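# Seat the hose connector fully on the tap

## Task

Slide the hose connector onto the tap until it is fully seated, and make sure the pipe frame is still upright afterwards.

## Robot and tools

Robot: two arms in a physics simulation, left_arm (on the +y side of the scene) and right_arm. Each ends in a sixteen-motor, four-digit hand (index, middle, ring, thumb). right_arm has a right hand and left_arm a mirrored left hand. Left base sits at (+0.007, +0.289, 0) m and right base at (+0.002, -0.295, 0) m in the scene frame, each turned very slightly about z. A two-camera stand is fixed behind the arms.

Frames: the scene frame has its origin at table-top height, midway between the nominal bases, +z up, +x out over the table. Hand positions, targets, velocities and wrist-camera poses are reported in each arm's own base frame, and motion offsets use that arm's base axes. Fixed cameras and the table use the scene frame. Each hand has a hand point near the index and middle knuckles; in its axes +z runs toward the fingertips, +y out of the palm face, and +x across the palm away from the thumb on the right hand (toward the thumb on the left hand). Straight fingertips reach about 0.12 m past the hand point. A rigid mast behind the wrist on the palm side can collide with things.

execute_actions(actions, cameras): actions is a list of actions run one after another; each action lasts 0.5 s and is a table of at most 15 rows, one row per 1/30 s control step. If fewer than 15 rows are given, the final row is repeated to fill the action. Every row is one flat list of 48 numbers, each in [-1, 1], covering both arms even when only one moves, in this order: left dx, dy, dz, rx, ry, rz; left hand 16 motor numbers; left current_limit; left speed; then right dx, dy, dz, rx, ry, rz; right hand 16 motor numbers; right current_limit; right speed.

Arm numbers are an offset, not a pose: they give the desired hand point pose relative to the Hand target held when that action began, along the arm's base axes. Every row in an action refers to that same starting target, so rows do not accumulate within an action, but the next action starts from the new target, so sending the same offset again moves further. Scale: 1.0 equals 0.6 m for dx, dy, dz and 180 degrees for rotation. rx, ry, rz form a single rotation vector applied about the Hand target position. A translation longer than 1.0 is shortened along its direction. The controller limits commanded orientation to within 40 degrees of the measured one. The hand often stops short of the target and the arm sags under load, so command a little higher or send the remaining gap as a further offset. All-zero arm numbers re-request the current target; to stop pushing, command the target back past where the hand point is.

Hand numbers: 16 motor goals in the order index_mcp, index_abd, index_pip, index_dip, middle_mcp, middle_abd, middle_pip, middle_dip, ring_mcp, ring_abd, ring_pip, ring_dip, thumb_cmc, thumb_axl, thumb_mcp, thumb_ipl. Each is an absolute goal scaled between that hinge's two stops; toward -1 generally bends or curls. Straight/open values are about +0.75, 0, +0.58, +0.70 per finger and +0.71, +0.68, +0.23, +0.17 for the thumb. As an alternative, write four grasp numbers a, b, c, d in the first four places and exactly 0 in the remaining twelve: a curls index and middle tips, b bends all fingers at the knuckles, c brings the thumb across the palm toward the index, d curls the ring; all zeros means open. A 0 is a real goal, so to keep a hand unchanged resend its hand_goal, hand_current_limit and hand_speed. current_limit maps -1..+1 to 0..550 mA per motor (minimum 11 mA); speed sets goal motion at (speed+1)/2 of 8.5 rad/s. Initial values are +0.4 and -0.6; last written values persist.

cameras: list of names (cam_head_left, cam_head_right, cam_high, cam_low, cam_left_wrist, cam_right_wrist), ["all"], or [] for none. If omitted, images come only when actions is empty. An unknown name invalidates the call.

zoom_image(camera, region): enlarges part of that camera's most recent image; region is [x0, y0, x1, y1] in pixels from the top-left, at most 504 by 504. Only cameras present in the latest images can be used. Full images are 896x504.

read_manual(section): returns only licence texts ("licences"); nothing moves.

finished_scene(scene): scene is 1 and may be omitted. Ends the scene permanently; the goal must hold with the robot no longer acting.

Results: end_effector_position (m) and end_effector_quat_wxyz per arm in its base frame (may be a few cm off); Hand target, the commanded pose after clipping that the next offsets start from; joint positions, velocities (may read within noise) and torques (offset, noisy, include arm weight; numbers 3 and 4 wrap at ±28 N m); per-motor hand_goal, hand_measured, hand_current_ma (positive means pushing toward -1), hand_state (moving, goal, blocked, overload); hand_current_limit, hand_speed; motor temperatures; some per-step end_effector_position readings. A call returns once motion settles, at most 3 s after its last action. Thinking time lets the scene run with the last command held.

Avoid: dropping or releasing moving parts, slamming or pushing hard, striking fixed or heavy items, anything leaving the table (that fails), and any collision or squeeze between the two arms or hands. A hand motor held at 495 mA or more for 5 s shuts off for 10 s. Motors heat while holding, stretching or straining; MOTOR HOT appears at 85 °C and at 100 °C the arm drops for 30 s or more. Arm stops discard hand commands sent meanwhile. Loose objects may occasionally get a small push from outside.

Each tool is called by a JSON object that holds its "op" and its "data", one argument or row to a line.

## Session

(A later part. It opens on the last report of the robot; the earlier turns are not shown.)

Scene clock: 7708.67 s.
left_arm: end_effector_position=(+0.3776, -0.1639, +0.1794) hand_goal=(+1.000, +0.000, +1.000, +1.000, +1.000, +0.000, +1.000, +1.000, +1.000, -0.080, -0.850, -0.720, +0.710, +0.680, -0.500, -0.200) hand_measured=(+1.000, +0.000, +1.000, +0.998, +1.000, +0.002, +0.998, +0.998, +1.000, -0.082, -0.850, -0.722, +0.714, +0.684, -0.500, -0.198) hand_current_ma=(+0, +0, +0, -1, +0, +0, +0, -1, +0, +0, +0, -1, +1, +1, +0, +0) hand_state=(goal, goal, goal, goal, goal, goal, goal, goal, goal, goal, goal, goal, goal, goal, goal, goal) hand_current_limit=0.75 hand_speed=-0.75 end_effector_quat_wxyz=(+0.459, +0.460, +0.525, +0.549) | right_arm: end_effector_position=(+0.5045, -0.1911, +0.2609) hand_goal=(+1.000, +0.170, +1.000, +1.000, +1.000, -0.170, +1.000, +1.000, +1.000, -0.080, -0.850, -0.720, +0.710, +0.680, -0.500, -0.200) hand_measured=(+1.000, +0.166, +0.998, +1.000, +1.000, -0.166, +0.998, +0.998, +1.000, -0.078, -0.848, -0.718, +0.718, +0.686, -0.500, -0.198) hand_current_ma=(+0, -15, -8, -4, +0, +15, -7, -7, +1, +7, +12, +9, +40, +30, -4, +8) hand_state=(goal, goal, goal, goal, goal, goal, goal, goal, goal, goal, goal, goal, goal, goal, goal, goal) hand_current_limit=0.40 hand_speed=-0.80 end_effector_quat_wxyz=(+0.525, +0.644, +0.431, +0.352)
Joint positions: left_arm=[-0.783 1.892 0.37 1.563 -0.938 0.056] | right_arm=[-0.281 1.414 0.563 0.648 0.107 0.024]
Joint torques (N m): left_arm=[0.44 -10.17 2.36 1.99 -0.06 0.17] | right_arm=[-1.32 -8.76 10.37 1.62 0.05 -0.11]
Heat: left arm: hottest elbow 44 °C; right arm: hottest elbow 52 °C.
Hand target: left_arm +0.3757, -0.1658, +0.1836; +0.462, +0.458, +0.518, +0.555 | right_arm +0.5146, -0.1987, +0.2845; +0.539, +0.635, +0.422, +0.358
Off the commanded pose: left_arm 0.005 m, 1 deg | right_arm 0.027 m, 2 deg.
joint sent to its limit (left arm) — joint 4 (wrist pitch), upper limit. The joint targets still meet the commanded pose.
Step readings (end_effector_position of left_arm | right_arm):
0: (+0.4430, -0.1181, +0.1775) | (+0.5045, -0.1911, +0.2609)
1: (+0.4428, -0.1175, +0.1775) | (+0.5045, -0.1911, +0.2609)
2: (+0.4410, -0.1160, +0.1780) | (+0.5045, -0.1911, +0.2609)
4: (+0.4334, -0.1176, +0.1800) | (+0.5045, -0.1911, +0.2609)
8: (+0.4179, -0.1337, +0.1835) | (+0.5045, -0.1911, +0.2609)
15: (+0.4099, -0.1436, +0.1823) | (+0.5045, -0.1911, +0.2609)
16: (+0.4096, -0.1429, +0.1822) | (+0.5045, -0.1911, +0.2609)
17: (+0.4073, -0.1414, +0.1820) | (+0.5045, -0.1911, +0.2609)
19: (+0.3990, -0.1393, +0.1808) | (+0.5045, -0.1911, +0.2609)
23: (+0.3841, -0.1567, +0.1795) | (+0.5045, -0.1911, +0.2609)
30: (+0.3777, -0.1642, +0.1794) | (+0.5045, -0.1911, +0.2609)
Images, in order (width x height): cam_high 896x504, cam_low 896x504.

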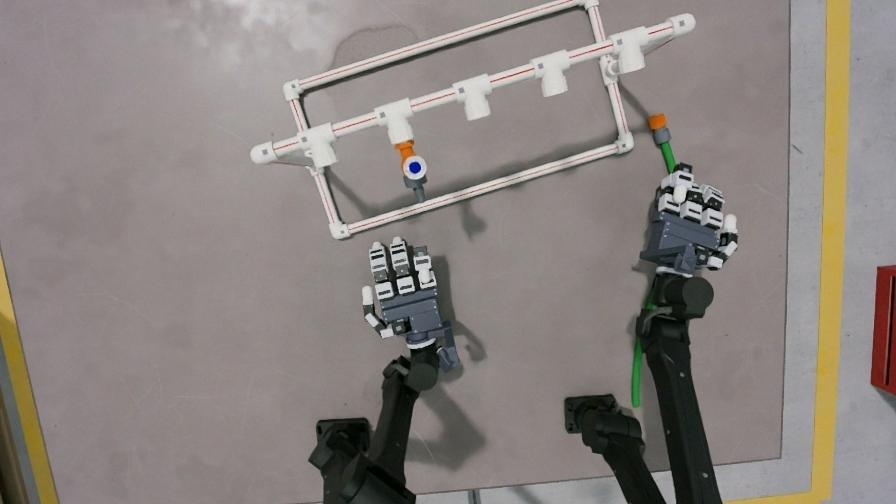

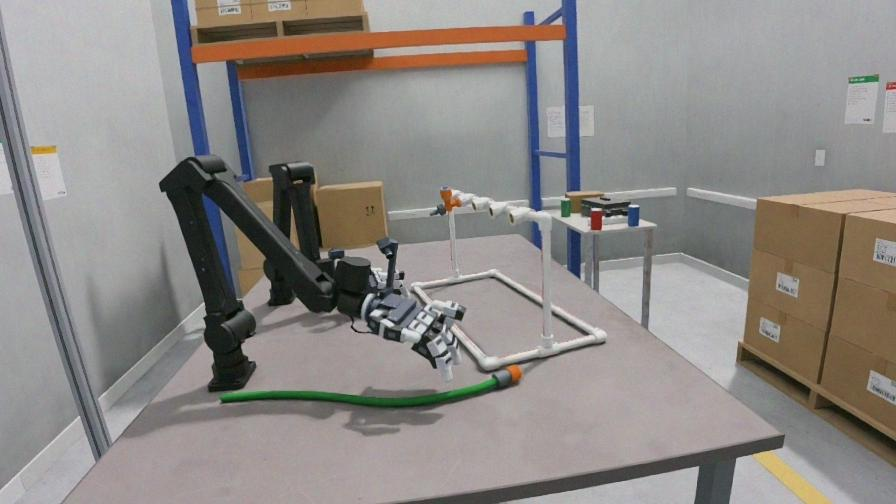

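{"op": "execute_actions", "data": {
  "actions": [
    [[0,0.1,0.25,0,0,0, 0.5,0.0,0.3,0.5, 0.5,0.0,0.3,0.5, 0.5,-0.08,-0.85,-0.72, 0.71,0.68,-0.5,-0.2, 0.5,-0.75, 0.052,0.01,0.03,0,0,0.1, 1.0,0.17,1.0,1.0, 1.0,-0.17,1.0,1.0, 1.0,-0.08,-0.85,-0.72, 0.71,0.68,-0.5,-0.2, 0.4,-0.8]],
    [[0.167,0.1,0.25,0,0,-0.15, 0.5,0.0,0.3,0.5, 0.5,0.0,0.3,0.5, 0.5,-0.08,-0.85,-0.72, 0.71,0.68,-0.5,-0.2, 0.5,-0.75, 0.052,0.01,0,0,0,0.1, 1.0,0.17,1.0,1.0, 1.0,-0.17,1.0,1.0, 1.0,-0.08,-0.85,-0.72, 0.71,0.68,-0.5,-0.2, 0.4,-0.8]]
  ],
  "cameras": ["cam_high", "cam_right_wrist", "cam_low"]
}}

Scene clock: 7809.10 s.
left_arm: end_effector_position=(+0.4647, -0.0489, +0.4329) hand_goal=(+0.500, +0.000, +0.300, +0.500, +0.500, +0.000, +0.300, +0.500, +0.500, -0.080, -0.850, -0.720, +0.710, +0.680, -0.500, -0.200) hand_measured=(+0.514, +0.000, +0.304, +0.502, +0.514, +0.000, +0.304, +0.502, +0.510, -0.082, -0.850, -0.722, +0.716, +0.684, -0.500, -0.198) hand_current_ma=(+11, +0, +2, +1, +12, +0, +2, +1, +6, +0, +0, -1, +2, +2, +0, +0) hand_state=(goal, goal, goal, goal, goal, goal, goal, goal, goal, goal, goal, goal, goal, goal, goal, goal) hand_current_limit=0.50 hand_speed=-0.75 end_effector_quat_wxyz=(+0.567, +0.573, +0.414, +0.424) | right_arm: end_effector_position=(+0.5629, -0.1783, +0.2867) hand_goal=(+1.000, +0.170, +1.000, +1.000, +1.000, -0.170, +1.000, +1.000, +1.000, -0.080, -0.850, -0.720, +0.710, +0.680, -0.500, -0.200) hand_measured=(+1.000, +0.170, +0.998, +1.000, +1.000, -0.168, +0.998, +0.998, +1.000, -0.078, -0.848, -0.718, +0.718, +0.686, -0.500, -0.198) hand_current_ma=(+0, -3, -7, -4, +0, +9, -7, -7, +1, +7, +12, +9, +40, +30, +0, +8) hand_state=(goal, goal, goal, goal, goal, goal, goal, goal, goal, goal, goal, goal, goal, goal, goal, goal) hand_current_limit=0.40 hand_speed=-0.80 end_effector_quat_wxyz=(+0.390, +0.484, +0.597, +0.507)
Joint positions: left_arm=[-0.058 0.962 0.607 0.357 0.245 0.016] | right_arm=[-0.482 1.524 0.779 0.507 -0.701 -0.129]
Joint torques (N m): left_arm=[1.67 -5.77 17.32 2.25 0.12 -0.14] | right_arm=[-0.85 -9.23 11.45 1.4 -0.28 -0.15]
Heat: left arm: hottest elbow 43 °C; right arm: hottest elbow 52 °C.
Hand target: left_arm +0.4759, -0.0458, +0.4836; +0.579, +0.567, +0.397, +0.432 | right_arm +0.5771, -0.1865, +0.3026; +0.402, +0.473, +0.597, +0.507
Off the commanded pose: left_arm 0.052 m, 3 deg | right_arm 0.023 m, 2 deg.
Step readings (end_effector_position of left_arm | right_arm):
0: (+0.3776, -0.1639, +0.1794) | (+0.5045, -0.1911, +0.2609)
1: (+0.3776, -0.1642, +0.1798) | (+0.5051, -0.1900, +0.2607)
2: (+0.3789, -0.1647, +0.1818) | (+0.5087, -0.1852, +0.2602)
4: (+0.3799, -0.1597, +0.2026) | (+0.5167, -0.1757, +0.2605)
8: (+0.3710, -0.1176, +0.2892) | (+0.5249, -0.1769, +0.2716)
15: (+0.3662, -0.1019, +0.3376) | (+0.5309, -0.1869, +0.2878)
16: (+0.3684, -0.1044, +0.3360) | (+0.5315, -0.1853, +0.2881)
17: (+0.3738, -0.1096, +0.3365) | (+0.5334, -0.1796, +0.2884)
19: (+0.3885, -0.1107, +0.3491) | (+0.5394, -0.1678, +0.2889)
23: (+0.4108, -0.0666, +0.4138) | (+0.5548, -0.1686, +0.2881)
30: (+0.4433, -0.0509, +0.4673) | (+0.5622, -0.1800, +0.2860)
camera_calibration:
cam_right_wrist: T_world_to_cam=[[0.252525, -0.747641, 0.614218, -0.424161], [-0.715986, -0.571372, -0.401123, 0.368732], [0.650842, -0.338478, -0.679586, -0.103407], [0, 0, 0, 1]] pos_world=[0.438419, -0.141438, 0.33816]
Images, in order (width x height): cam_high 896x504, cam_low 896x504, cam_right_wrist 896x504.

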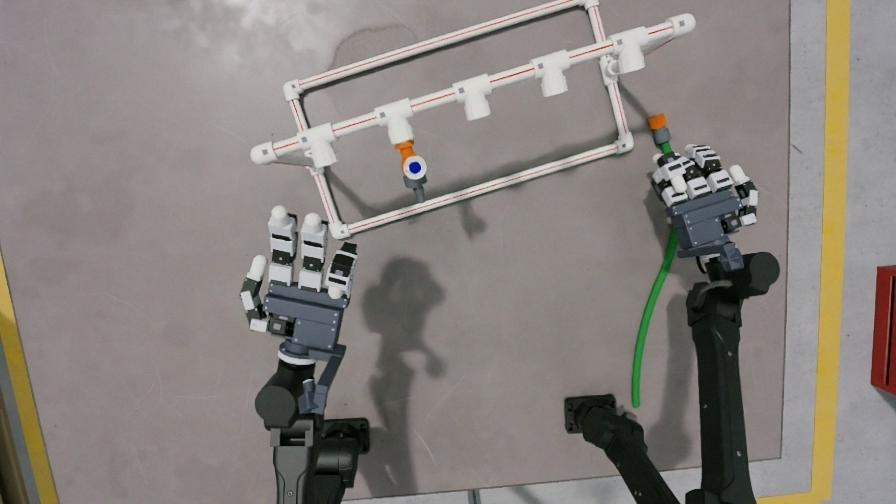

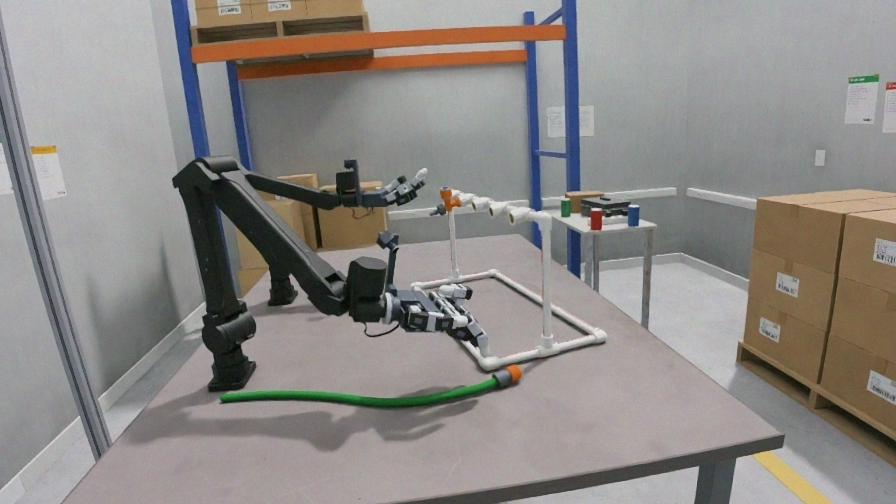

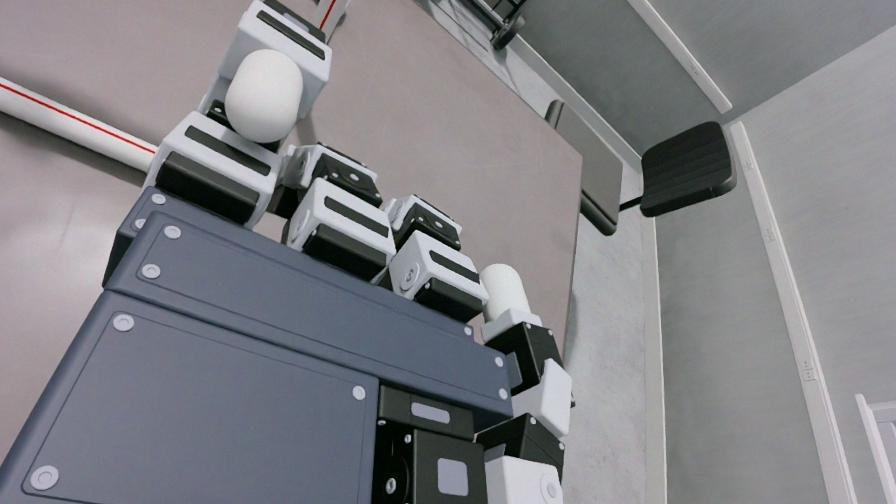

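{"op": "execute_actions", "data": {
  "actions": [
    [[0,0,0,0,0,0, 0.5,0.0,0.3,0.5, 0.5,0.0,0.3,0.5, 0.5,-0.08,-0.85,-0.72, 0.71,0.68,-0.5,-0.2, 0.5,-0.75, 0,0.0,-0.08,0,0,0.028, 1.0,0.17,1.0,1.0, 1.0,-0.17,1.0,1.0, 1.0,-0.08,-0.85,-0.72, 0.71,0.68,-0.5,-0.2, 0.4,-0.8]],
    [[0,0,0,0,0,0, 0.5,0.0,0.3,0.5, 0.5,0.0,0.3,0.5, 0.5,-0.08,-0.85,-0.72, 0.71,0.68,-0.5,-0.2, 0.5,-0.75, 0,0,-0.055,0,0,0, 1.0,0.17,1.0,1.0, 1.0,-0.17,1.0,1.0, 1.0,-0.08,-0.85,-0.72, 0.71,0.68,-0.5,-0.2, 0.4,-0.8]]
  ],
  "cameras": ["cam_high", "cam_right_wrist", "cam_low"]
}}

Scene clock: 7838.13 s.
left_arm: end_effector_position=(+0.4701, -0.0499, +0.4328) hand_goal=(+0.500, +0.000, +0.300, +0.500, +0.500, +0.000, +0.300, +0.500, +0.500, -0.080, -0.850, -0.720, +0.710, +0.680, -0.500, -0.200) hand_measured=(+0.514, +0.000, +0.304, +0.502, +0.514, +0.000, +0.304, +0.502, +0.510, -0.082, -0.850, -0.722, +0.716, +0.684, -0.500, -0.198) hand_current_ma=(+11, +0, +2, +1, +12, +0, +2, +1, +6, +0, +0, -1, +2, +2, +0, +0) hand_state=(goal, goal, goal, goal, goal, goal, goal, goal, goal, goal, goal, goal, goal, goal, goal, goal) hand_current_limit=0.50 hand_speed=-0.75 end_effector_quat_wxyz=(+0.564, +0.585, +0.417, +0.407) | right_arm: end_effector_position=(+0.5701, -0.1786, +0.2191) hand_goal=(+1.000, +0.170, +1.000, +1.000, +1.000, -0.170, +1.000, +1.000, +1.000, -0.080, -0.850, -0.720, +0.710, +0.680, -0.500, -0.200) hand_measured=(+1.000, +0.170, +1.000, +1.000, +1.000, -0.168, +0.998, +0.998, +1.000, -0.078, -0.848, -0.718, +0.718, +0.686, -0.500, -0.198) hand_current_ma=(-1, +4, -1, +0, +0, +9, -7, -7, +1, +7, +12, +9, +39, +30, +0, +8) hand_state=(goal, goal, goal, goal, goal, goal, goal, goal, goal, goal, goal, goal, goal, goal, goal, goal) hand_current_limit=0.40 hand_speed=-0.80 end_effector_quat_wxyz=(+0.369, +0.453, +0.620, +0.524)
Joint positions: left_arm=[-0.047 0.962 0.631 0.297 0.279 0.016] | right_arm=[-0.507 1.721 0.78 0.678 -0.817 -0.176]
Joint torques (N m): left_arm=[1.32 -5.95 17.24 2.11 0.09 0.03] | right_arm=[-1.2 -9.93 8.17 2.51 -0.29 -0.05]
Motor temperatures (°C): left_arm=[26 31 58 27 27 27] | right_arm=[26 33 53 27 24 25]
Heat: left arm: hottest elbow 58 °C; right arm: hottest elbow 53 °C.
Hand target: left_arm +0.4759, -0.0458, +0.4836; +0.579, +0.567, +0.397, +0.432 | right_arm +0.5770, -0.1866, +0.2215; +0.379, +0.447, +0.618, +0.525
Off the commanded pose: left_arm 0.051 m, 5 deg | right_arm 0.011 m, 1 deg.
Step readings (end_effector_position of left_arm | right_arm):
0: (+0.4647, -0.0489, +0.4329) | (+0.5629, -0.1783, +0.2867)
1: (+0.4647, -0.0491, +0.4327) | (+0.5629, -0.1778, +0.2866)
2: (+0.4652, -0.0497, +0.4324) | (+0.5628, -0.1750, +0.2857)
4: (+0.4668, -0.0502, +0.4320) | (+0.5624, -0.1722, +0.2806)
8: (+0.4690, -0.0505, +0.4328) | (+0.5665, -0.1737, +0.2511)
15: (+0.4700, -0.0499, +0.4332) | (+0.5686, -0.1768, +0.2301)
16: (+0.4701, -0.0499, +0.4330) | (+0.5683, -0.1771, +0.2312)
17: (+0.4701, -0.0499, +0.4330) | (+0.5682, -0.1770, +0.2324)
19: (+0.4701, -0.0499, +0.4329) | (+0.5681, -0.1768, +0.2337)
23: (+0.4701, -0.0499, +0.4328) | (+0.5698, -0.1775, +0.2242)
30: (+0.4701, -0.0499, +0.4328) | (+0.5701, -0.1786, +0.2192)
camera_calibration:
cam_right_wrist: T_world_to_cam=[[0.318214, -0.716012, 0.621343, -0.418133], [-0.656593, -0.639223, -0.400349, 0.300381], [0.683831, -0.280572, -0.673538, -0.163908], [0, 0, 0, 1]] pos_world=[0.44237, -0.153366, 0.269663]
Images, in order (width x height): cam_high 896x504, cam_low 896x504, cam_right_wrist 896x504.

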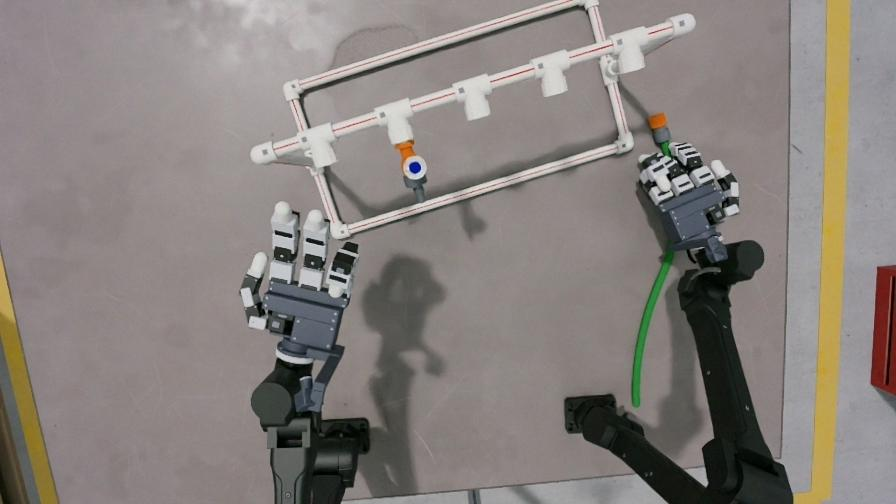

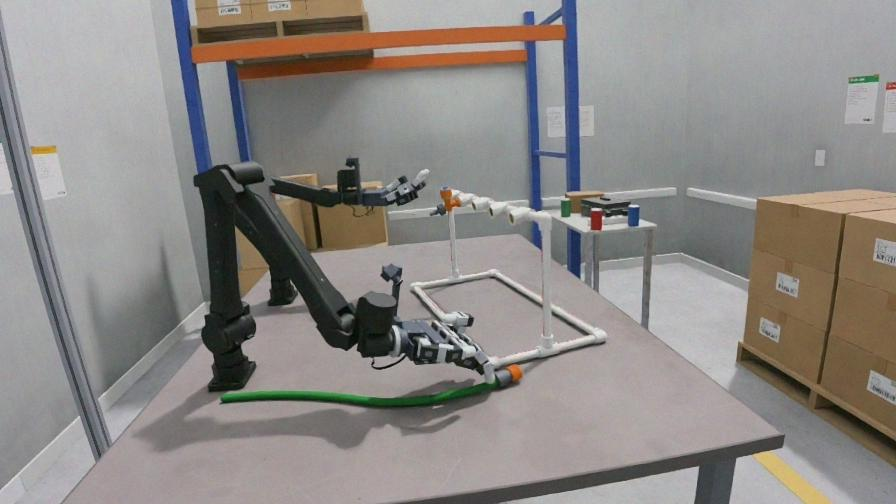

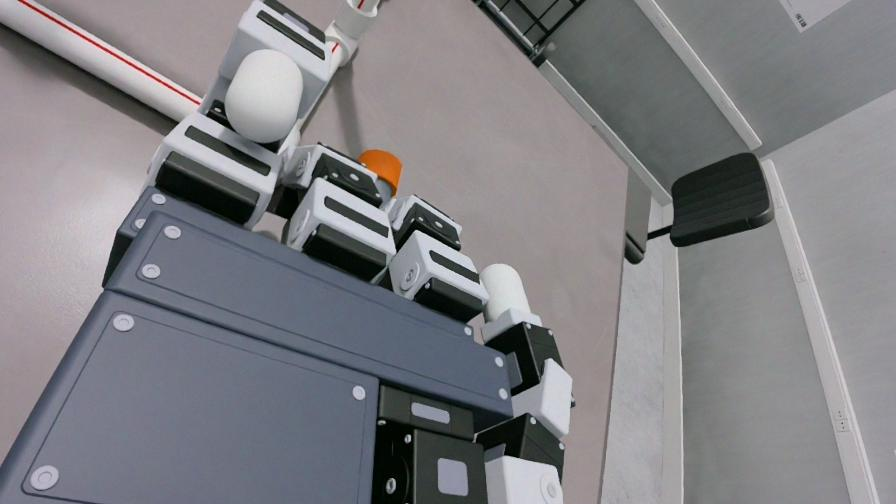

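{"op": "execute_actions", "data": {
  "actions": [
    [[-0.16,0.04,-0.2,0,0,0, 0.5,0.0,0.3,0.5, 0.5,0.0,0.3,0.5, 0.5,-0.08,-0.85,-0.72, 0.71,0.68,-0.5,-0.2, 0.5,-0.75, 0,0.0,-0.04,0,0,0, 1.0,0.17,1.0,1.0, 1.0,-0.17,1.0,1.0, 1.0,-0.08,-0.85,-0.72, 0.71,0.68,-0.5,-0.2, 0.4,-0.8]],
    [[0,0,-0.15,0,0,0, 0.5,0.0,0.3,0.5, 0.5,0.0,0.3,0.5, 0.5,-0.08,-0.85,-0.72, 0.71,0.68,-0.5,-0.2, 0.5,-0.75, 0,0,0,0,0,0, 1.0,0.17,1.0,1.0, 1.0,-0.17,1.0,1.0, 1.0,-0.08,-0.85,-0.72, 0.71,0.68,-0.5,-0.2, 0.4,-0.8]]
  ],
  "cameras": ["cam_right_wrist", "cam_low"]
}}

Scene clock: 7856.60 s.
left_arm: end_effector_position=(+0.3792, -0.0252, +0.2687) hand_goal=(+0.500, +0.000, +0.300, +0.500, +0.500, +0.000, +0.300, +0.500, +0.500, -0.080, -0.850, -0.720, +0.710, +0.680, -0.500, -0.200) hand_measured=(+0.512, +0.000, +0.304, +0.502, +0.512, +0.000, +0.304, +0.502, +0.508, -0.082, -0.850, -0.722, +0.716, +0.684, -0.500, -0.198) hand_current_ma=(+9, +0, +1, +1, +9, +0, +2, +1, +5, +0, +0, -1, +2, +2, +0, +0) hand_state=(goal, goal, goal, goal, goal, goal, goal, goal, goal, goal, goal, goal, goal, goal, goal, goal) hand_current_limit=0.50 hand_speed=-0.75 end_effector_quat_wxyz=(+0.574, +0.575, +0.403, +0.422) | right_arm: end_effector_position=(+0.5714, -0.1815, +0.1999) hand_goal=(+1.000, +0.170, +1.000, +1.000, +1.000, -0.170, +1.000, +1.000, +1.000, -0.080, -0.850, -0.720, +0.710, +0.680, -0.500, -0.200) hand_measured=(+1.000, +0.176, +0.996, +1.000, +1.000, -0.168, +0.998, +0.998, +1.000, -0.078, -0.848, -0.718, +0.718, +0.686, -0.500, -0.198) hand_current_ma=(-1, +24, -15, +0, +0, +9, -7, -7, +1, +7, +12, +9, +38, +30, +0, +8) hand_state=(goal, goal, goal, goal, goal, goal, goal, goal, goal, goal, goal, goal, goal, goal, goal, goal) hand_current_limit=0.40 hand_speed=-0.80 end_effector_quat_wxyz=(+0.377, +0.448, +0.620, +0.523)
Joint positions: left_arm=[0.05 1.167 0.147 1.036 0.375 0.016] | right_arm=[-0.511 1.784 0.78 0.755 -0.817 -0.181]
Joint torques (N m): left_arm=[1.44 -4.01 7.28 3.19 0.09 0.02] | right_arm=[-0.85 -10.52 7.2 2.22 -0.28 0.02]
Motor temperatures (°C): left_arm=[26 31 57 27 27 26] | right_arm=[26 33 52 27 24 25]
Heat: left arm: hottest elbow 57 °C; right arm: hottest elbow 52 °C.
Hand target: left_arm +0.3799, -0.0218, +0.2736; +0.579, +0.567, +0.397, +0.432 | right_arm +0.5771, -0.1866, +0.1976; +0.379, +0.447, +0.618, +0.525
Off the commanded pose: left_arm 0.006 m, 2 deg | right_arm 0.008 m, 0 deg.
Step readings (end_effector_position of left_arm | right_arm):
0: (+0.4701, -0.0499, +0.4328) | (+0.5701, -0.1786, +0.2191)
1: (+0.4699, -0.0499, +0.4331) | (+0.5701, -0.1786, +0.2191)
2: (+0.4683, -0.0492, +0.4325) | (+0.5701, -0.1786, +0.2189)
4: (+0.4524, -0.0461, +0.4264) | (+0.5704, -0.1788, +0.2167)
8: (+0.4125, -0.0353, +0.3816) | (+0.5703, -0.1804, +0.2108)
15: (+0.3902, -0.0269, +0.3505) | (+0.5709, -0.1813, +0.2037)
16: (+0.3885, -0.0263, +0.3523) | (+0.5710, -0.1813, +0.2029)
17: (+0.3856, -0.0259, +0.3538) | (+0.5711, -0.1814, +0.2020)
19: (+0.3790, -0.0255, +0.3463) | (+0.5713, -0.1814, +0.2007)
23: (+0.3770, -0.0253, +0.2932) | (+0.5714, -0.1815, +0.1999)
30: (+0.3813, -0.0249, +0.2611) | (+0.5714, -0.1815, +0.1999)
camera_calibration:
cam_right_wrist: T_world_to_cam=[[0.307738, -0.709484, 0.63398, -0.403939], [-0.65308, -0.642073, -0.401532, 0.289392], [0.691942, -0.290473, -0.66094, -0.187497], [0, 0, 0, 1]] pos_world=[0.44304, -0.15524, 0.248365]
Images, in order (width x height): cam_low 896x504, cam_right_wrist 896x504.

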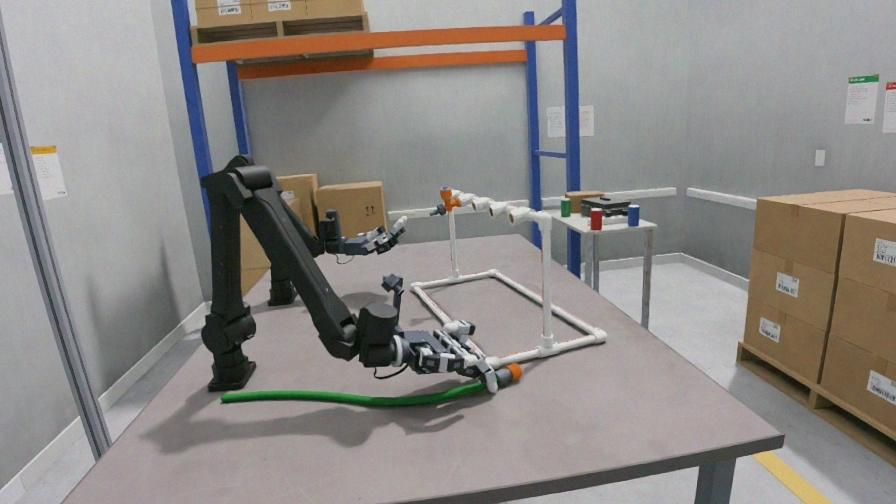

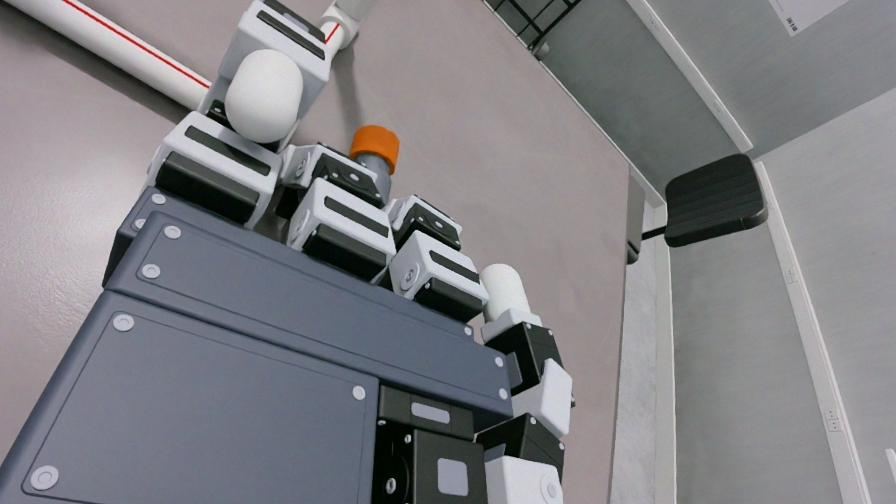

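{"op": "execute_actions", "data": {
  "actions": [
    [[0,0,0,0,0,0, 0.5,0.0,0.3,0.5, 0.5,0.0,0.3,0.5, 0.5,-0.08,-0.85,-0.72, 0.71,0.68,-0.5,-0.2, 0.5,-0.75, 0,0,0,0,0,0, 1.0,-0.30,1.0,1.0, 1.0,0.30,1.0,1.0, 1.0,-0.08,-0.85,-0.72, 0.71,0.68,-0.5,-0.2, 0.7,-0.8]]
  ],
  "cameras": ["cam_right_wrist", "cam_low"]
}}

Scene clock: 7861.43 s.
left_arm: end_effector_position=(+0.3795, -0.0252, +0.2682) hand_goal=(+0.500, +0.000, +0.300, +0.500, +0.500, +0.000, +0.300, +0.500, +0.500, -0.080, -0.850, -0.720, +0.710, +0.680, -0.500, -0.200) hand_measured=(+0.512, +0.000, +0.304, +0.502, +0.512, +0.000, +0.304, +0.502, +0.508, -0.082, -0.850, -0.722, +0.716, +0.684, -0.500, -0.198) hand_current_ma=(+9, +0, +1, +1, +9, +0, +2, +1, +5, +0, +0, -1, +2, +2, +0, +0) hand_state=(goal, goal, goal, goal, goal, goal, goal, goal, goal, goal, goal, goal, goal, goal, goal, goal) hand_current_limit=0.50 hand_speed=-0.75 end_effector_quat_wxyz=(+0.576, +0.573, +0.401, +0.424) | right_arm: end_effector_position=(+0.5714, -0.1815, +0.1996) hand_goal=(+1.000, -0.300, +1.000, +1.000, +1.000, +0.300, +1.000, +1.000, +1.000, -0.080, -0.850, -0.720, +0.710, +0.680, -0.500, -0.200) hand_measured=(+1.000, -0.054, +0.998, +1.000, +1.000, +0.060, +1.000, +0.998, +1.000, -0.078, -0.848, -0.718, +0.718, +0.686, -0.500, -0.198) hand_current_ma=(-1, +468, -7, +0, +0, -467, -5, -7, +1, +7, +12, +9, +38, +30, +0, +8) hand_state=(goal, blocked, goal, goal, goal, blocked, goal, goal, goal, goal, goal, goal, goal, goal, goal, goal) hand_current_limit=0.70 hand_speed=-0.80 end_effector_quat_wxyz=(+0.376, +0.448, +0.620, +0.523)
Joint positions: left_arm=[0.05 1.191 0.147 1.069 0.375 0.016] | right_arm=[-0.511 1.785 0.78 0.755 -0.817 -0.181]
Joint torques (N m): left_arm=[1.2 -4.25 7.3 3.04 0.1 -0.01] | right_arm=[-0.85 -10.52 7.2 2.21 -0.28 0.02]
Motor temperatures (°C): left_arm=[26 30 57 27 27 26] | right_arm=[26 33 52 27 24 25]
Heat: left arm: hottest elbow 57 °C; right arm: hottest elbow 52 °C.
Hand target: left_arm +0.3799, -0.0218, +0.2735; +0.579, +0.567, +0.397, +0.432 | right_arm +0.5771, -0.1866, +0.1975; +0.379, +0.447, +0.618, +0.525
Off the commanded pose: left_arm 0.006 m, 1 deg | right_arm 0.008 m, 0 deg.
Step readings (end_effector_position of left_arm | right_arm):
0: (+0.3792, -0.0252, +0.2687) | (+0.5714, -0.1815, +0.1999)
1: (+0.3792, -0.0252, +0.2687) | (+0.5714, -0.1815, +0.1999)
2: (+0.3791, -0.0252, +0.2690) | (+0.5714, -0.1815, +0.1999)
4: (+0.3790, -0.0252, +0.2693) | (+0.5714, -0.1815, +0.1999)
8: (+0.3796, -0.0252, +0.2678) | (+0.5714, -0.1815, +0.1999)
15: (+0.3796, -0.0252, +0.2680) | (+0.5714, -0.1815, +0.1996)
camera_calibration:
cam_right_wrist: T_world_to_cam=[[0.307985, -0.709623, 0.633704, -0.403875], [-0.653177, -0.642011, -0.401475, 0.28935], [0.69174, -0.290273, -0.661239, -0.187435], [0, 0, 0, 1]] pos_world=[0.443041, -0.155241, 0.248165]
Images, in order (width x height): cam_low 896x504, cam_right_wrist 896x504.

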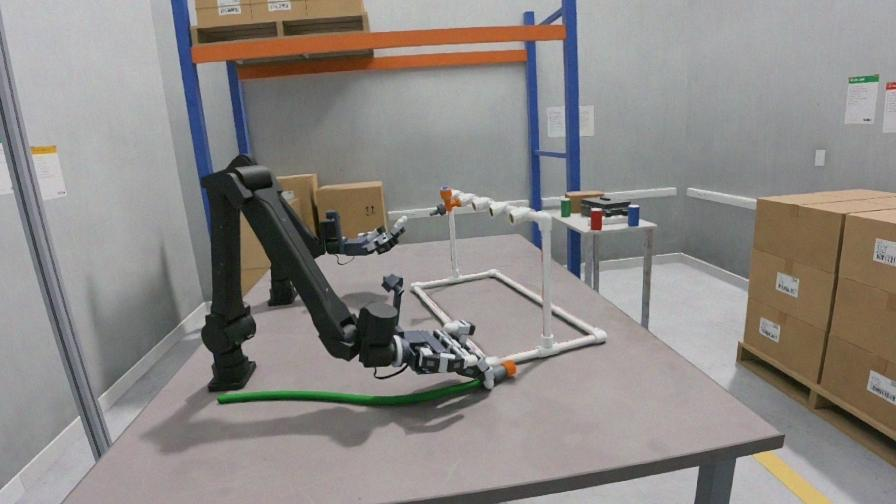

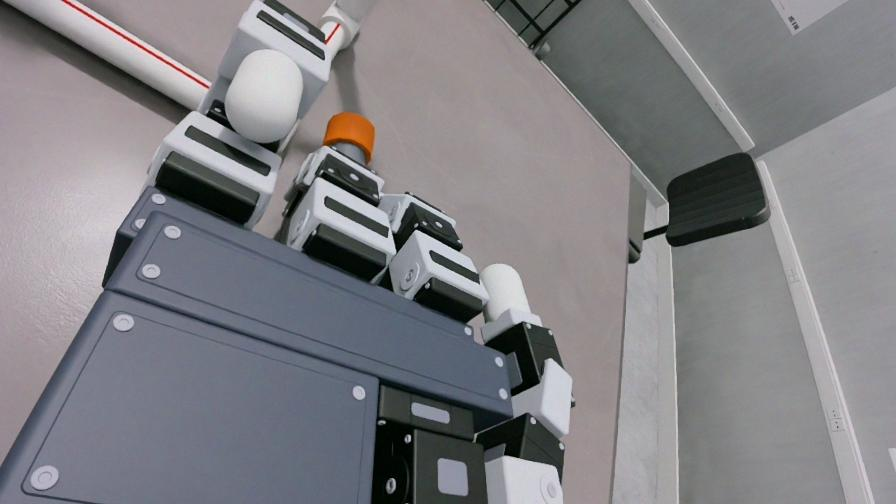

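{"op": "execute_actions", "data": {
  "actions": [
    [[0,0,0,0,0,0, 0.5,0.0,0.3,0.5, 0.5,0.0,0.3,0.5, 0.5,-0.08,-0.85,-0.72, 0.71,0.68,-0.5,-0.2, 0.5,-0.75, -0.01,0.005,0.1,0,0,0, 1.0,-0.30,1.0,1.0, 1.0,0.30,1.0,1.0, 1.0,-0.08,-0.85,-0.72, 0.71,0.68,-0.5,-0.2, 0.7,-0.8],[0,0,0,0,0,0, 0.5,0.0,0.3,0.5, 0.5,0.0,0.3,0.5, 0.5,-0.08,-0.85,-0.72, 0.71,0.68,-0.5,-0.2, 0.5,-0.75, -0.017,0.008,0.2,0,0,0, 1.0,-0.30,1.0,1.0, 1.0,0.30,1.0,1.0, 1.0,-0.08,-0.85,-0.72, 0.71,0.68,-0.5,-0.2, 0.7,-0.8]],
    [[0,0,0,0,0,0, 0.5,0.0,0.3,0.5, 0.5,0.0,0.3,0.5, 0.5,-0.08,-0.85,-0.72, 0.71,0.68,-0.5,-0.2, 0.5,-0.75, -0.05,0.083,0.25,0,0,0, 1.0,-0.30,1.0,1.0, 1.0,0.30,1.0,1.0, 1.0,-0.08,-0.85,-0.72, 0.71,0.68,-0.5,-0.2, 0.7,-0.8]]
  ],
  "cameras": ["cam_high", "cam_low", "cam_right_wrist"]
}}

Scene clock: 7933.73 s.
left_arm: end_effector_position=(+0.3795, -0.0252, +0.2683) hand_goal=(+0.500, +0.000, +0.300, +0.500, +0.500, +0.000, +0.300, +0.500, +0.500, -0.080, -0.850, -0.720, +0.710, +0.680, -0.500, -0.200) hand_measured=(+0.512, +0.000, +0.304, +0.502, +0.512, +0.000, +0.304, +0.502, +0.508, -0.082, -0.850, -0.722, +0.716, +0.684, -0.500, -0.198) hand_current_ma=(+9, +0, +1, +1, +9, +0, +2, +1, +5, +0, +0, -1, +2, +2, +0, +0) hand_state=(goal, goal, goal, goal, goal, goal, goal, goal, goal, goal, goal, goal, goal, goal, goal, goal) hand_current_limit=0.50 hand_speed=-0.75 end_effector_quat_wxyz=(+0.576, +0.573, +0.401, +0.424) | right_arm: end_effector_position=(+0.5309, -0.1303, +0.4378) hand_goal=(+1.000, -0.300, +1.000, +1.000, +1.000, +0.300, +1.000, +1.000, +1.000, -0.080, -0.850, -0.720, +0.710, +0.680, -0.500, -0.200) hand_measured=(+1.000, -0.054, +0.998, +0.998, +1.000, +0.060, +1.000, +1.000, +1.000, -0.078, -0.848, -0.718, +0.718, +0.686, -0.500, -0.198) hand_current_ma=(-5, +467, -11, -11, +1, -467, +0, -1, +1, +7, +12, +9, +38, +31, +0, +8) hand_state=(goal, blocked, goal, goal, goal, blocked, goal, goal, goal, goal, goal, goal, goal, goal, goal, goal) hand_current_limit=0.70 hand_speed=-0.80 end_effector_quat_wxyz=(+0.361, +0.463, +0.617, +0.524)
Joint positions: left_arm=[0.05 1.191 0.147 1.069 0.375 0.016] | right_arm=[-0.443 1.186 0.923 0.002 -0.75 -0.139]
Joint torques (N m): left_arm=[1.44 -4.31 7.17 3.15 0.08 -0.01] | right_arm=[-0.67 -7.77 13.33 1.55 -0.2 -0.11]
Motor temperatures (°C): left_arm=[26 29 49 28 27 26] | right_arm=[26 33 48 27 24 25]
Heat: left arm: hottest elbow 49 °C; right arm: hottest elbow 48 °C.
Hand target: left_arm +0.3799, -0.0218, +0.2736; +0.579, +0.566, +0.397, +0.432 | right_arm +0.5369, -0.1320, +0.4674; +0.379, +0.447, +0.618, +0.525
Off the commanded pose: left_arm 0.006 m, 1 deg | right_arm 0.030 m, 3 deg.
Step readings (end_effector_position of left_arm | right_arm):
0: (+0.3795, -0.0252, +0.2683) | (+0.5714, -0.1815, +0.1996)
1: (+0.3795, -0.0252, +0.2683) | (+0.5714, -0.1815, +0.1996)
2: (+0.3795, -0.0252, +0.2683) | (+0.5714, -0.1816, +0.1996)
4: (+0.3795, -0.0252, +0.2683) | (+0.5714, -0.1823, +0.2037)
8: (+0.3795, -0.0252, +0.2683) | (+0.5644, -0.1796, +0.2492)
15: (+0.3795, -0.0252, +0.2683) | (+0.5544, -0.1735, +0.3082)
16: (+0.3795, -0.0252, +0.2683) | (+0.5554, -0.1741, +0.3074)
17: (+0.3795, -0.0252, +0.2683) | (+0.5562, -0.1750, +0.3053)
19: (+0.3795, -0.0252, +0.2683) | (+0.5544, -0.1735, +0.3084)
23: (+0.3795, -0.0252, +0.2683) | (+0.5342, -0.1455, +0.3684)
30: (+0.3795, -0.0252, +0.2683) | (+0.5179, -0.1241, +0.4617)
camera_calibration:
cam_right_wrist: T_world_to_cam=[[0.324506, -0.729269, 0.60238, -0.503769], [-0.668518, -0.627361, -0.399377, 0.400546], [0.669163, -0.273101, -0.691112, 0.0402668], [0, 0, 0, 1]] pos_world=[0.404303, -0.1051, 0.491258]
Images, in order (width x height): cam_high 896x504, cam_low 896x504, cam_right_wrist 896x504.

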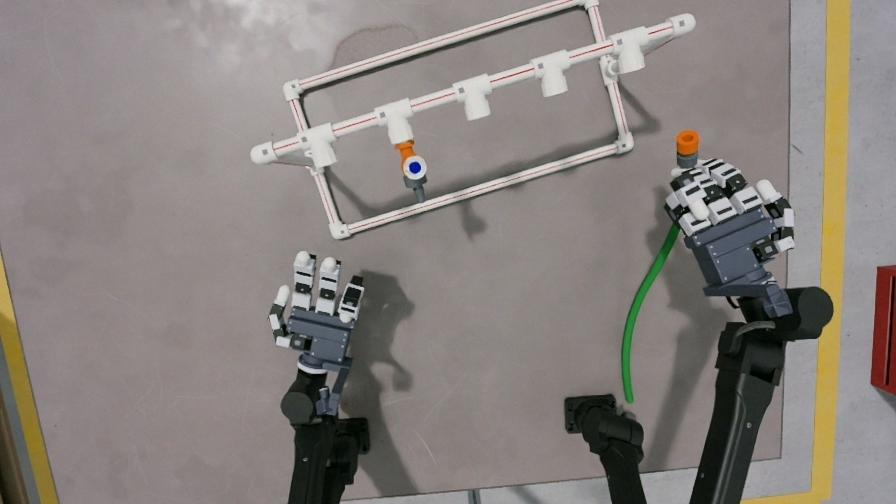

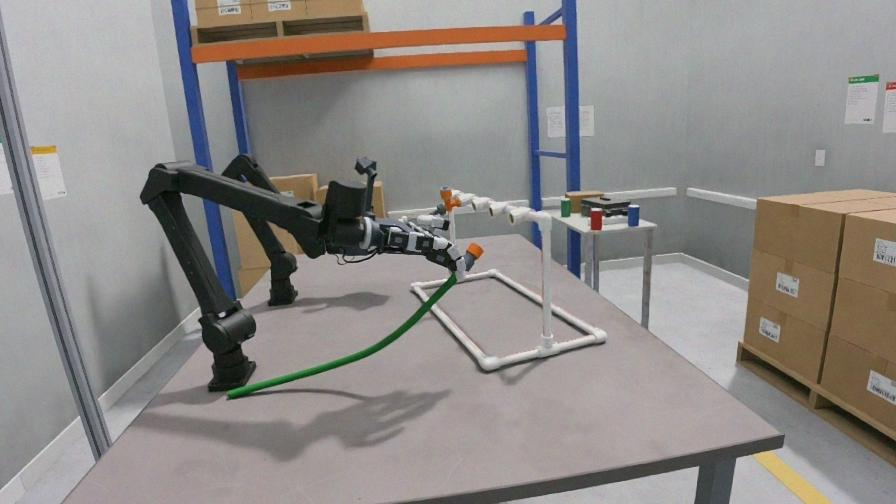

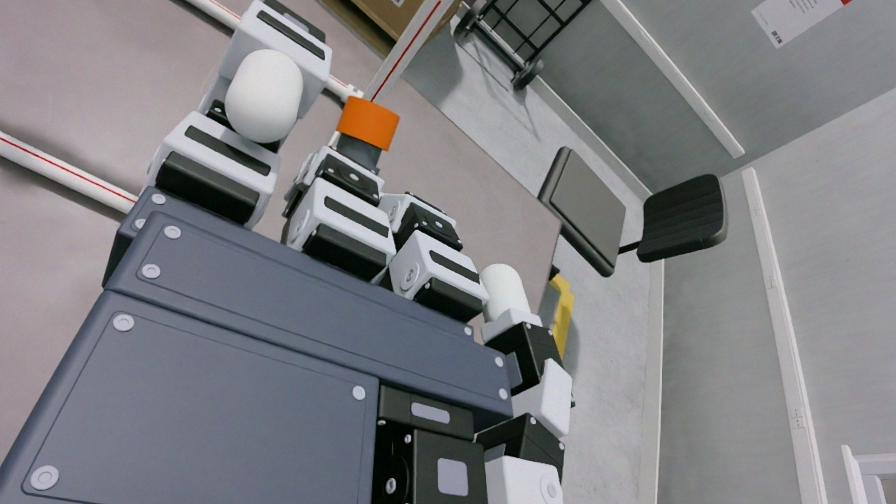

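{"op": "execute_actions", "data": {
  "actions": [
    [[0,0,0,0,0,0, 0.5,0.0,0.3,0.5, 0.5,0.0,0.3,0.5, 0.5,-0.08,-0.85,-0.72, 0.71,0.68,-0.5,-0.2, 0.5,-0.75, -0.07,0.14,0.25,0,0,0, 1.0,-0.30,1.0,1.0, 1.0,0.30,1.0,1.0, 1.0,-0.08,-0.85,-0.72, 0.71,0.68,-0.5,-0.2, 0.7,-0.8]],
    [[0,0,0,0,0,0, 0.5,0.0,0.3,0.5, 0.5,0.0,0.3,0.5, 0.5,-0.08,-0.85,-0.72, 0.71,0.68,-0.5,-0.2, 0.5,-0.75, -0.08,0.2,0.2,0,0,0, 1.0,-0.30,1.0,1.0, 1.0,0.30,1.0,1.0, 1.0,-0.08,-0.85,-0.72, 0.71,0.68,-0.5,-0.2, 0.7,-0.8]]
  ],
  "cameras": ["cam_high", "cam_low"]
}}

Scene clock: 7945.37 s.
left_arm: end_effector_position=(+0.3795, -0.0252, +0.2683) hand_goal=(+0.500, +0.000, +0.300, +0.500, +0.500, +0.000, +0.300, +0.500, +0.500, -0.080, -0.850, -0.720, +0.710, +0.680, -0.500, -0.200) hand_measured=(+0.512, +0.000, +0.304, +0.502, +0.512, +0.000, +0.304, +0.502, +0.508, -0.082, -0.850, -0.722, +0.716, +0.684, -0.500, -0.198) hand_current_ma=(+9, +0, +1, +1, +9, +0, +2, +1, +5, +0, +0, -1, +2, +2, +0, +0) hand_state=(goal, goal, goal, goal, goal, goal, goal, goal, goal, goal, goal, goal, goal, goal, goal, goal) hand_current_limit=0.50 hand_speed=-0.75 end_effector_quat_wxyz=(+0.576, +0.573, +0.401, +0.424) | right_arm: end_effector_position=(+0.4559, +0.0688, +0.7019) hand_goal=(+1.000, -0.300, +1.000, +1.000, +1.000, +0.300, +1.000, +1.000, +1.000, -0.080, -0.850, -0.720, +0.710, +0.680, -0.500, -0.200) hand_measured=(+1.000, -0.058, +0.996, +0.998, +1.000, +0.102, +1.000, +1.000, +1.000, -0.078, -0.848, -0.718, +0.718, +0.686, -0.500, -0.198) hand_current_ma=(-2, +468, -17, -14, +1, -467, +0, -1, +1, +7, +12, +9, +38, +31, +2, +8) hand_state=(goal, blocked, goal, goal, goal, blocked, goal, goal, goal, goal, goal, goal, goal, goal, goal, goal) hand_current_limit=0.70 hand_speed=-0.80 end_effector_quat_wxyz=(+0.371, +0.457, +0.628, +0.510)
Joint positions: left_arm=[0.05 1.191 0.147 1.069 0.375 0.016] | right_arm=[0.122 0.98 1.491 -0.722 -0.187 -0.039]
Joint torques (N m): left_arm=[1.26 -4.19 7.3 3.07 0.09 0] | right_arm=[0.09 -4.48 13.56 1.8 0.02 0.05]
Heat: left arm: hottest elbow 49 °C; right arm: hottest elbow 49 °C.
Hand target: left_arm +0.3799, -0.0218, +0.2736; +0.579, +0.566, +0.397, +0.432 | right_arm +0.4469, +0.0720, +0.7375; +0.379, +0.447, +0.618, +0.524
Off the commanded pose: left_arm 0.006 m, 1 deg | right_arm 0.037 m, 3 deg.
Step readings (end_effector_position of left_arm | right_arm):
0: (+0.3795, -0.0252, +0.2683) | (+0.5309, -0.1303, +0.4378)
1: (+0.3795, -0.0252, +0.2683) | (+0.5309, -0.1306, +0.4377)
2: (+0.3795, -0.0252, +0.2683) | (+0.5315, -0.1309, +0.4375)
4: (+0.3795, -0.0252, +0.2683) | (+0.5291, -0.1244, +0.4400)
8: (+0.3795, -0.0252, +0.2683) | (+0.5052, -0.0784, +0.4918)
15: (+0.3795, -0.0252, +0.2683) | (+0.4697, -0.0441, +0.6087)
16: (+0.3795, -0.0252, +0.2683) | (+0.4698, -0.0452, +0.6149)
17: (+0.3795, -0.0252, +0.2683) | (+0.4709, -0.0444, +0.6177)
19: (+0.3795, -0.0252, +0.2683) | (+0.4747, -0.0335, +0.6194)
23: (+0.3795, -0.0252, +0.2683) | (+0.4693, +0.0319, +0.6396)
30: (+0.3795, -0.0252, +0.2683) | (+0.4439, +0.0677, +0.6997)
Images, in order (width x height): cam_high 896x504, cam_low 896x504.

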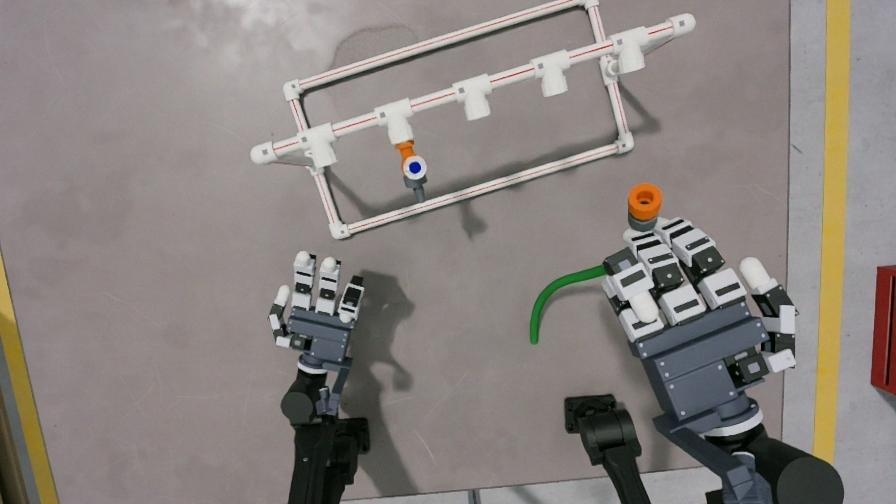

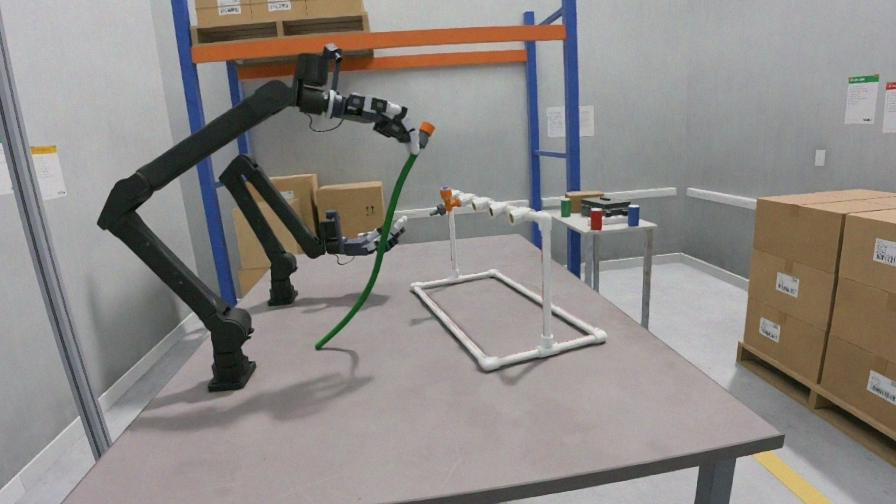

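{"op": "zoom_image", "data": {
  "camera": "cam_low",
  "region": [320, 60, 480, 180]
}}

{"op": "execute_actions", "data": {
  "actions": [],
  "cameras": ["cam_right_wrist", "cam_head_right"]
}}

Scaled by 3.150.

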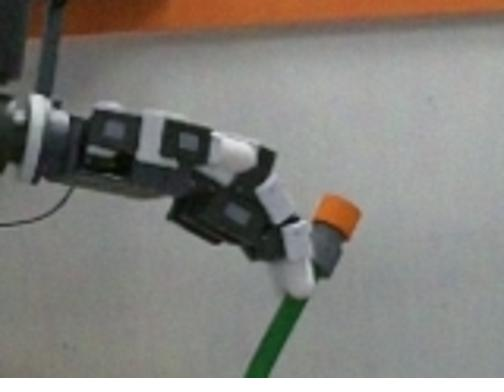

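Scene clock: 7952.93 s.
left_arm: end_effector_position=(+0.3795, -0.0252, +0.2683) hand_goal=(+0.500, +0.000, +0.300, +0.500, +0.500, +0.000, +0.300, +0.500, +0.500, -0.080, -0.850, -0.720, +0.710, +0.680, -0.500, -0.200) hand_measured=(+0.512, +0.000, +0.304, +0.502, +0.512, +0.000, +0.304, +0.502, +0.508, -0.082, -0.850, -0.722, +0.716, +0.684, -0.500, -0.198) hand_current_ma=(+9, +0, +1, +1, +9, +0, +2, +1, +5, +0, +0, -1, +2, +2, +0, +0) hand_state=(goal, goal, goal, goal, goal, goal, goal, goal, goal, goal, goal, goal, goal, goal, goal, goal) hand_current_limit=0.50 hand_speed=-0.75 end_effector_quat_wxyz=(+0.576, +0.573, +0.401, +0.424) | right_arm: end_effector_position=(+0.4559, +0.0689, +0.7019) hand_goal=(+1.000, -0.300, +1.000, +1.000, +1.000, +0.300, +1.000, +1.000, +1.000, -0.080, -0.850, -0.720, +0.710, +0.680, -0.500, -0.200) hand_measured=(+1.000, -0.058, +0.998, +0.998, +1.000, +0.102, +1.000, +1.000, +1.000, -0.078, -0.848, -0.718, +0.718, +0.686, -0.500, -0.198) hand_current_ma=(-1, +468, -8, -11, +1, -467, +0, -1, +1, +7, +12, +9, +38, +31, +2, +8) hand_state=(goal, blocked, goal, goal, goal, blocked, goal, goal, goal, goal, goal, goal, goal, goal, goal, goal) hand_current_limit=0.70 hand_speed=-0.80 end_effector_quat_wxyz=(+0.370, +0.457, +0.628, +0.510)
Joint positions: left_arm=[0.05 1.191 0.147 1.069 0.375 0.016] | right_arm=[0.122 0.98 1.491 -0.722 -0.187 -0.039]
Joint velocities: within noise
Joint torques (N m): left_arm=[1.26 -4.13 7.31 3.08 0.07 -0.01] | right_arm=[0.15 -4.54 13.48 1.77 0.02 0.06]
Motor temperatures (°C): left_arm=[26 29 48 28 27 26] | right_arm=[26 32 51 27 24 25]
Heat: left arm: hottest elbow 48 °C; right arm: hottest elbow 51 °C.
Hand target: left_arm +0.3799, -0.0218, +0.2736; +0.579, +0.566, +0.397, +0.432 | right_arm +0.4469, +0.0721, +0.7374; +0.379, +0.447, +0.618, +0.525
Off the commanded pose: left_arm 0.006 m, 1 deg | right_arm 0.037 m, 3 deg.
camera_calibration:
cam_right_wrist: T_world_to_cam=[[0.324451, -0.703848, 0.631925, -0.515634], [-0.67089, -0.642184, -0.370819, 0.562933], [0.666812, -0.30364, -0.680562, 0.323114], [0, 0, 0, 1]] pos_world=[0.329507, 0.0966888, 0.754487]
Images, in order (width x height): cam_head_right 896x504, cam_right_wrist 896x504.

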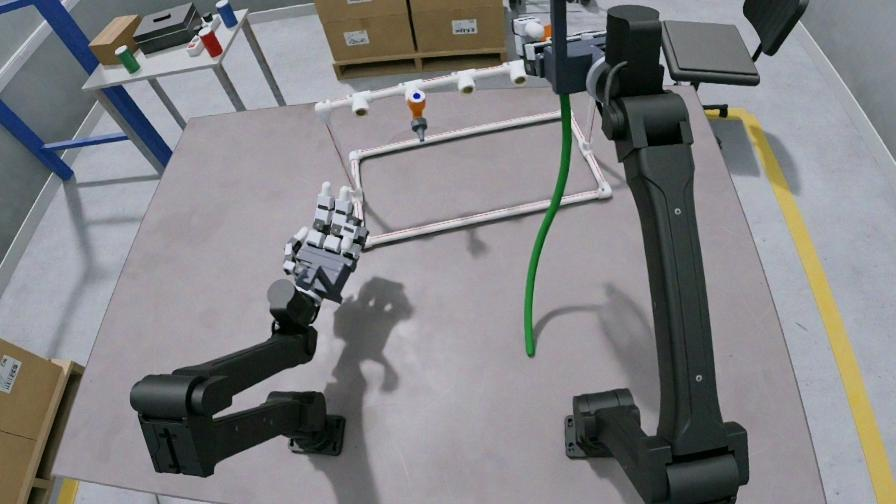

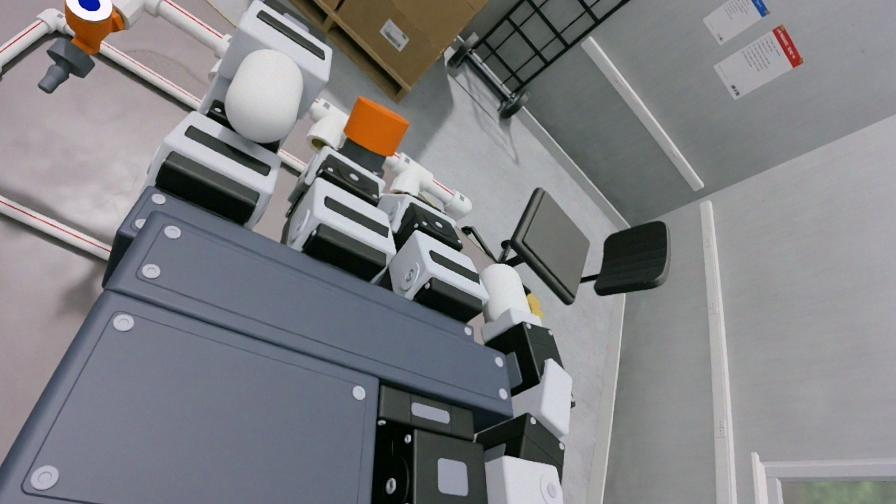

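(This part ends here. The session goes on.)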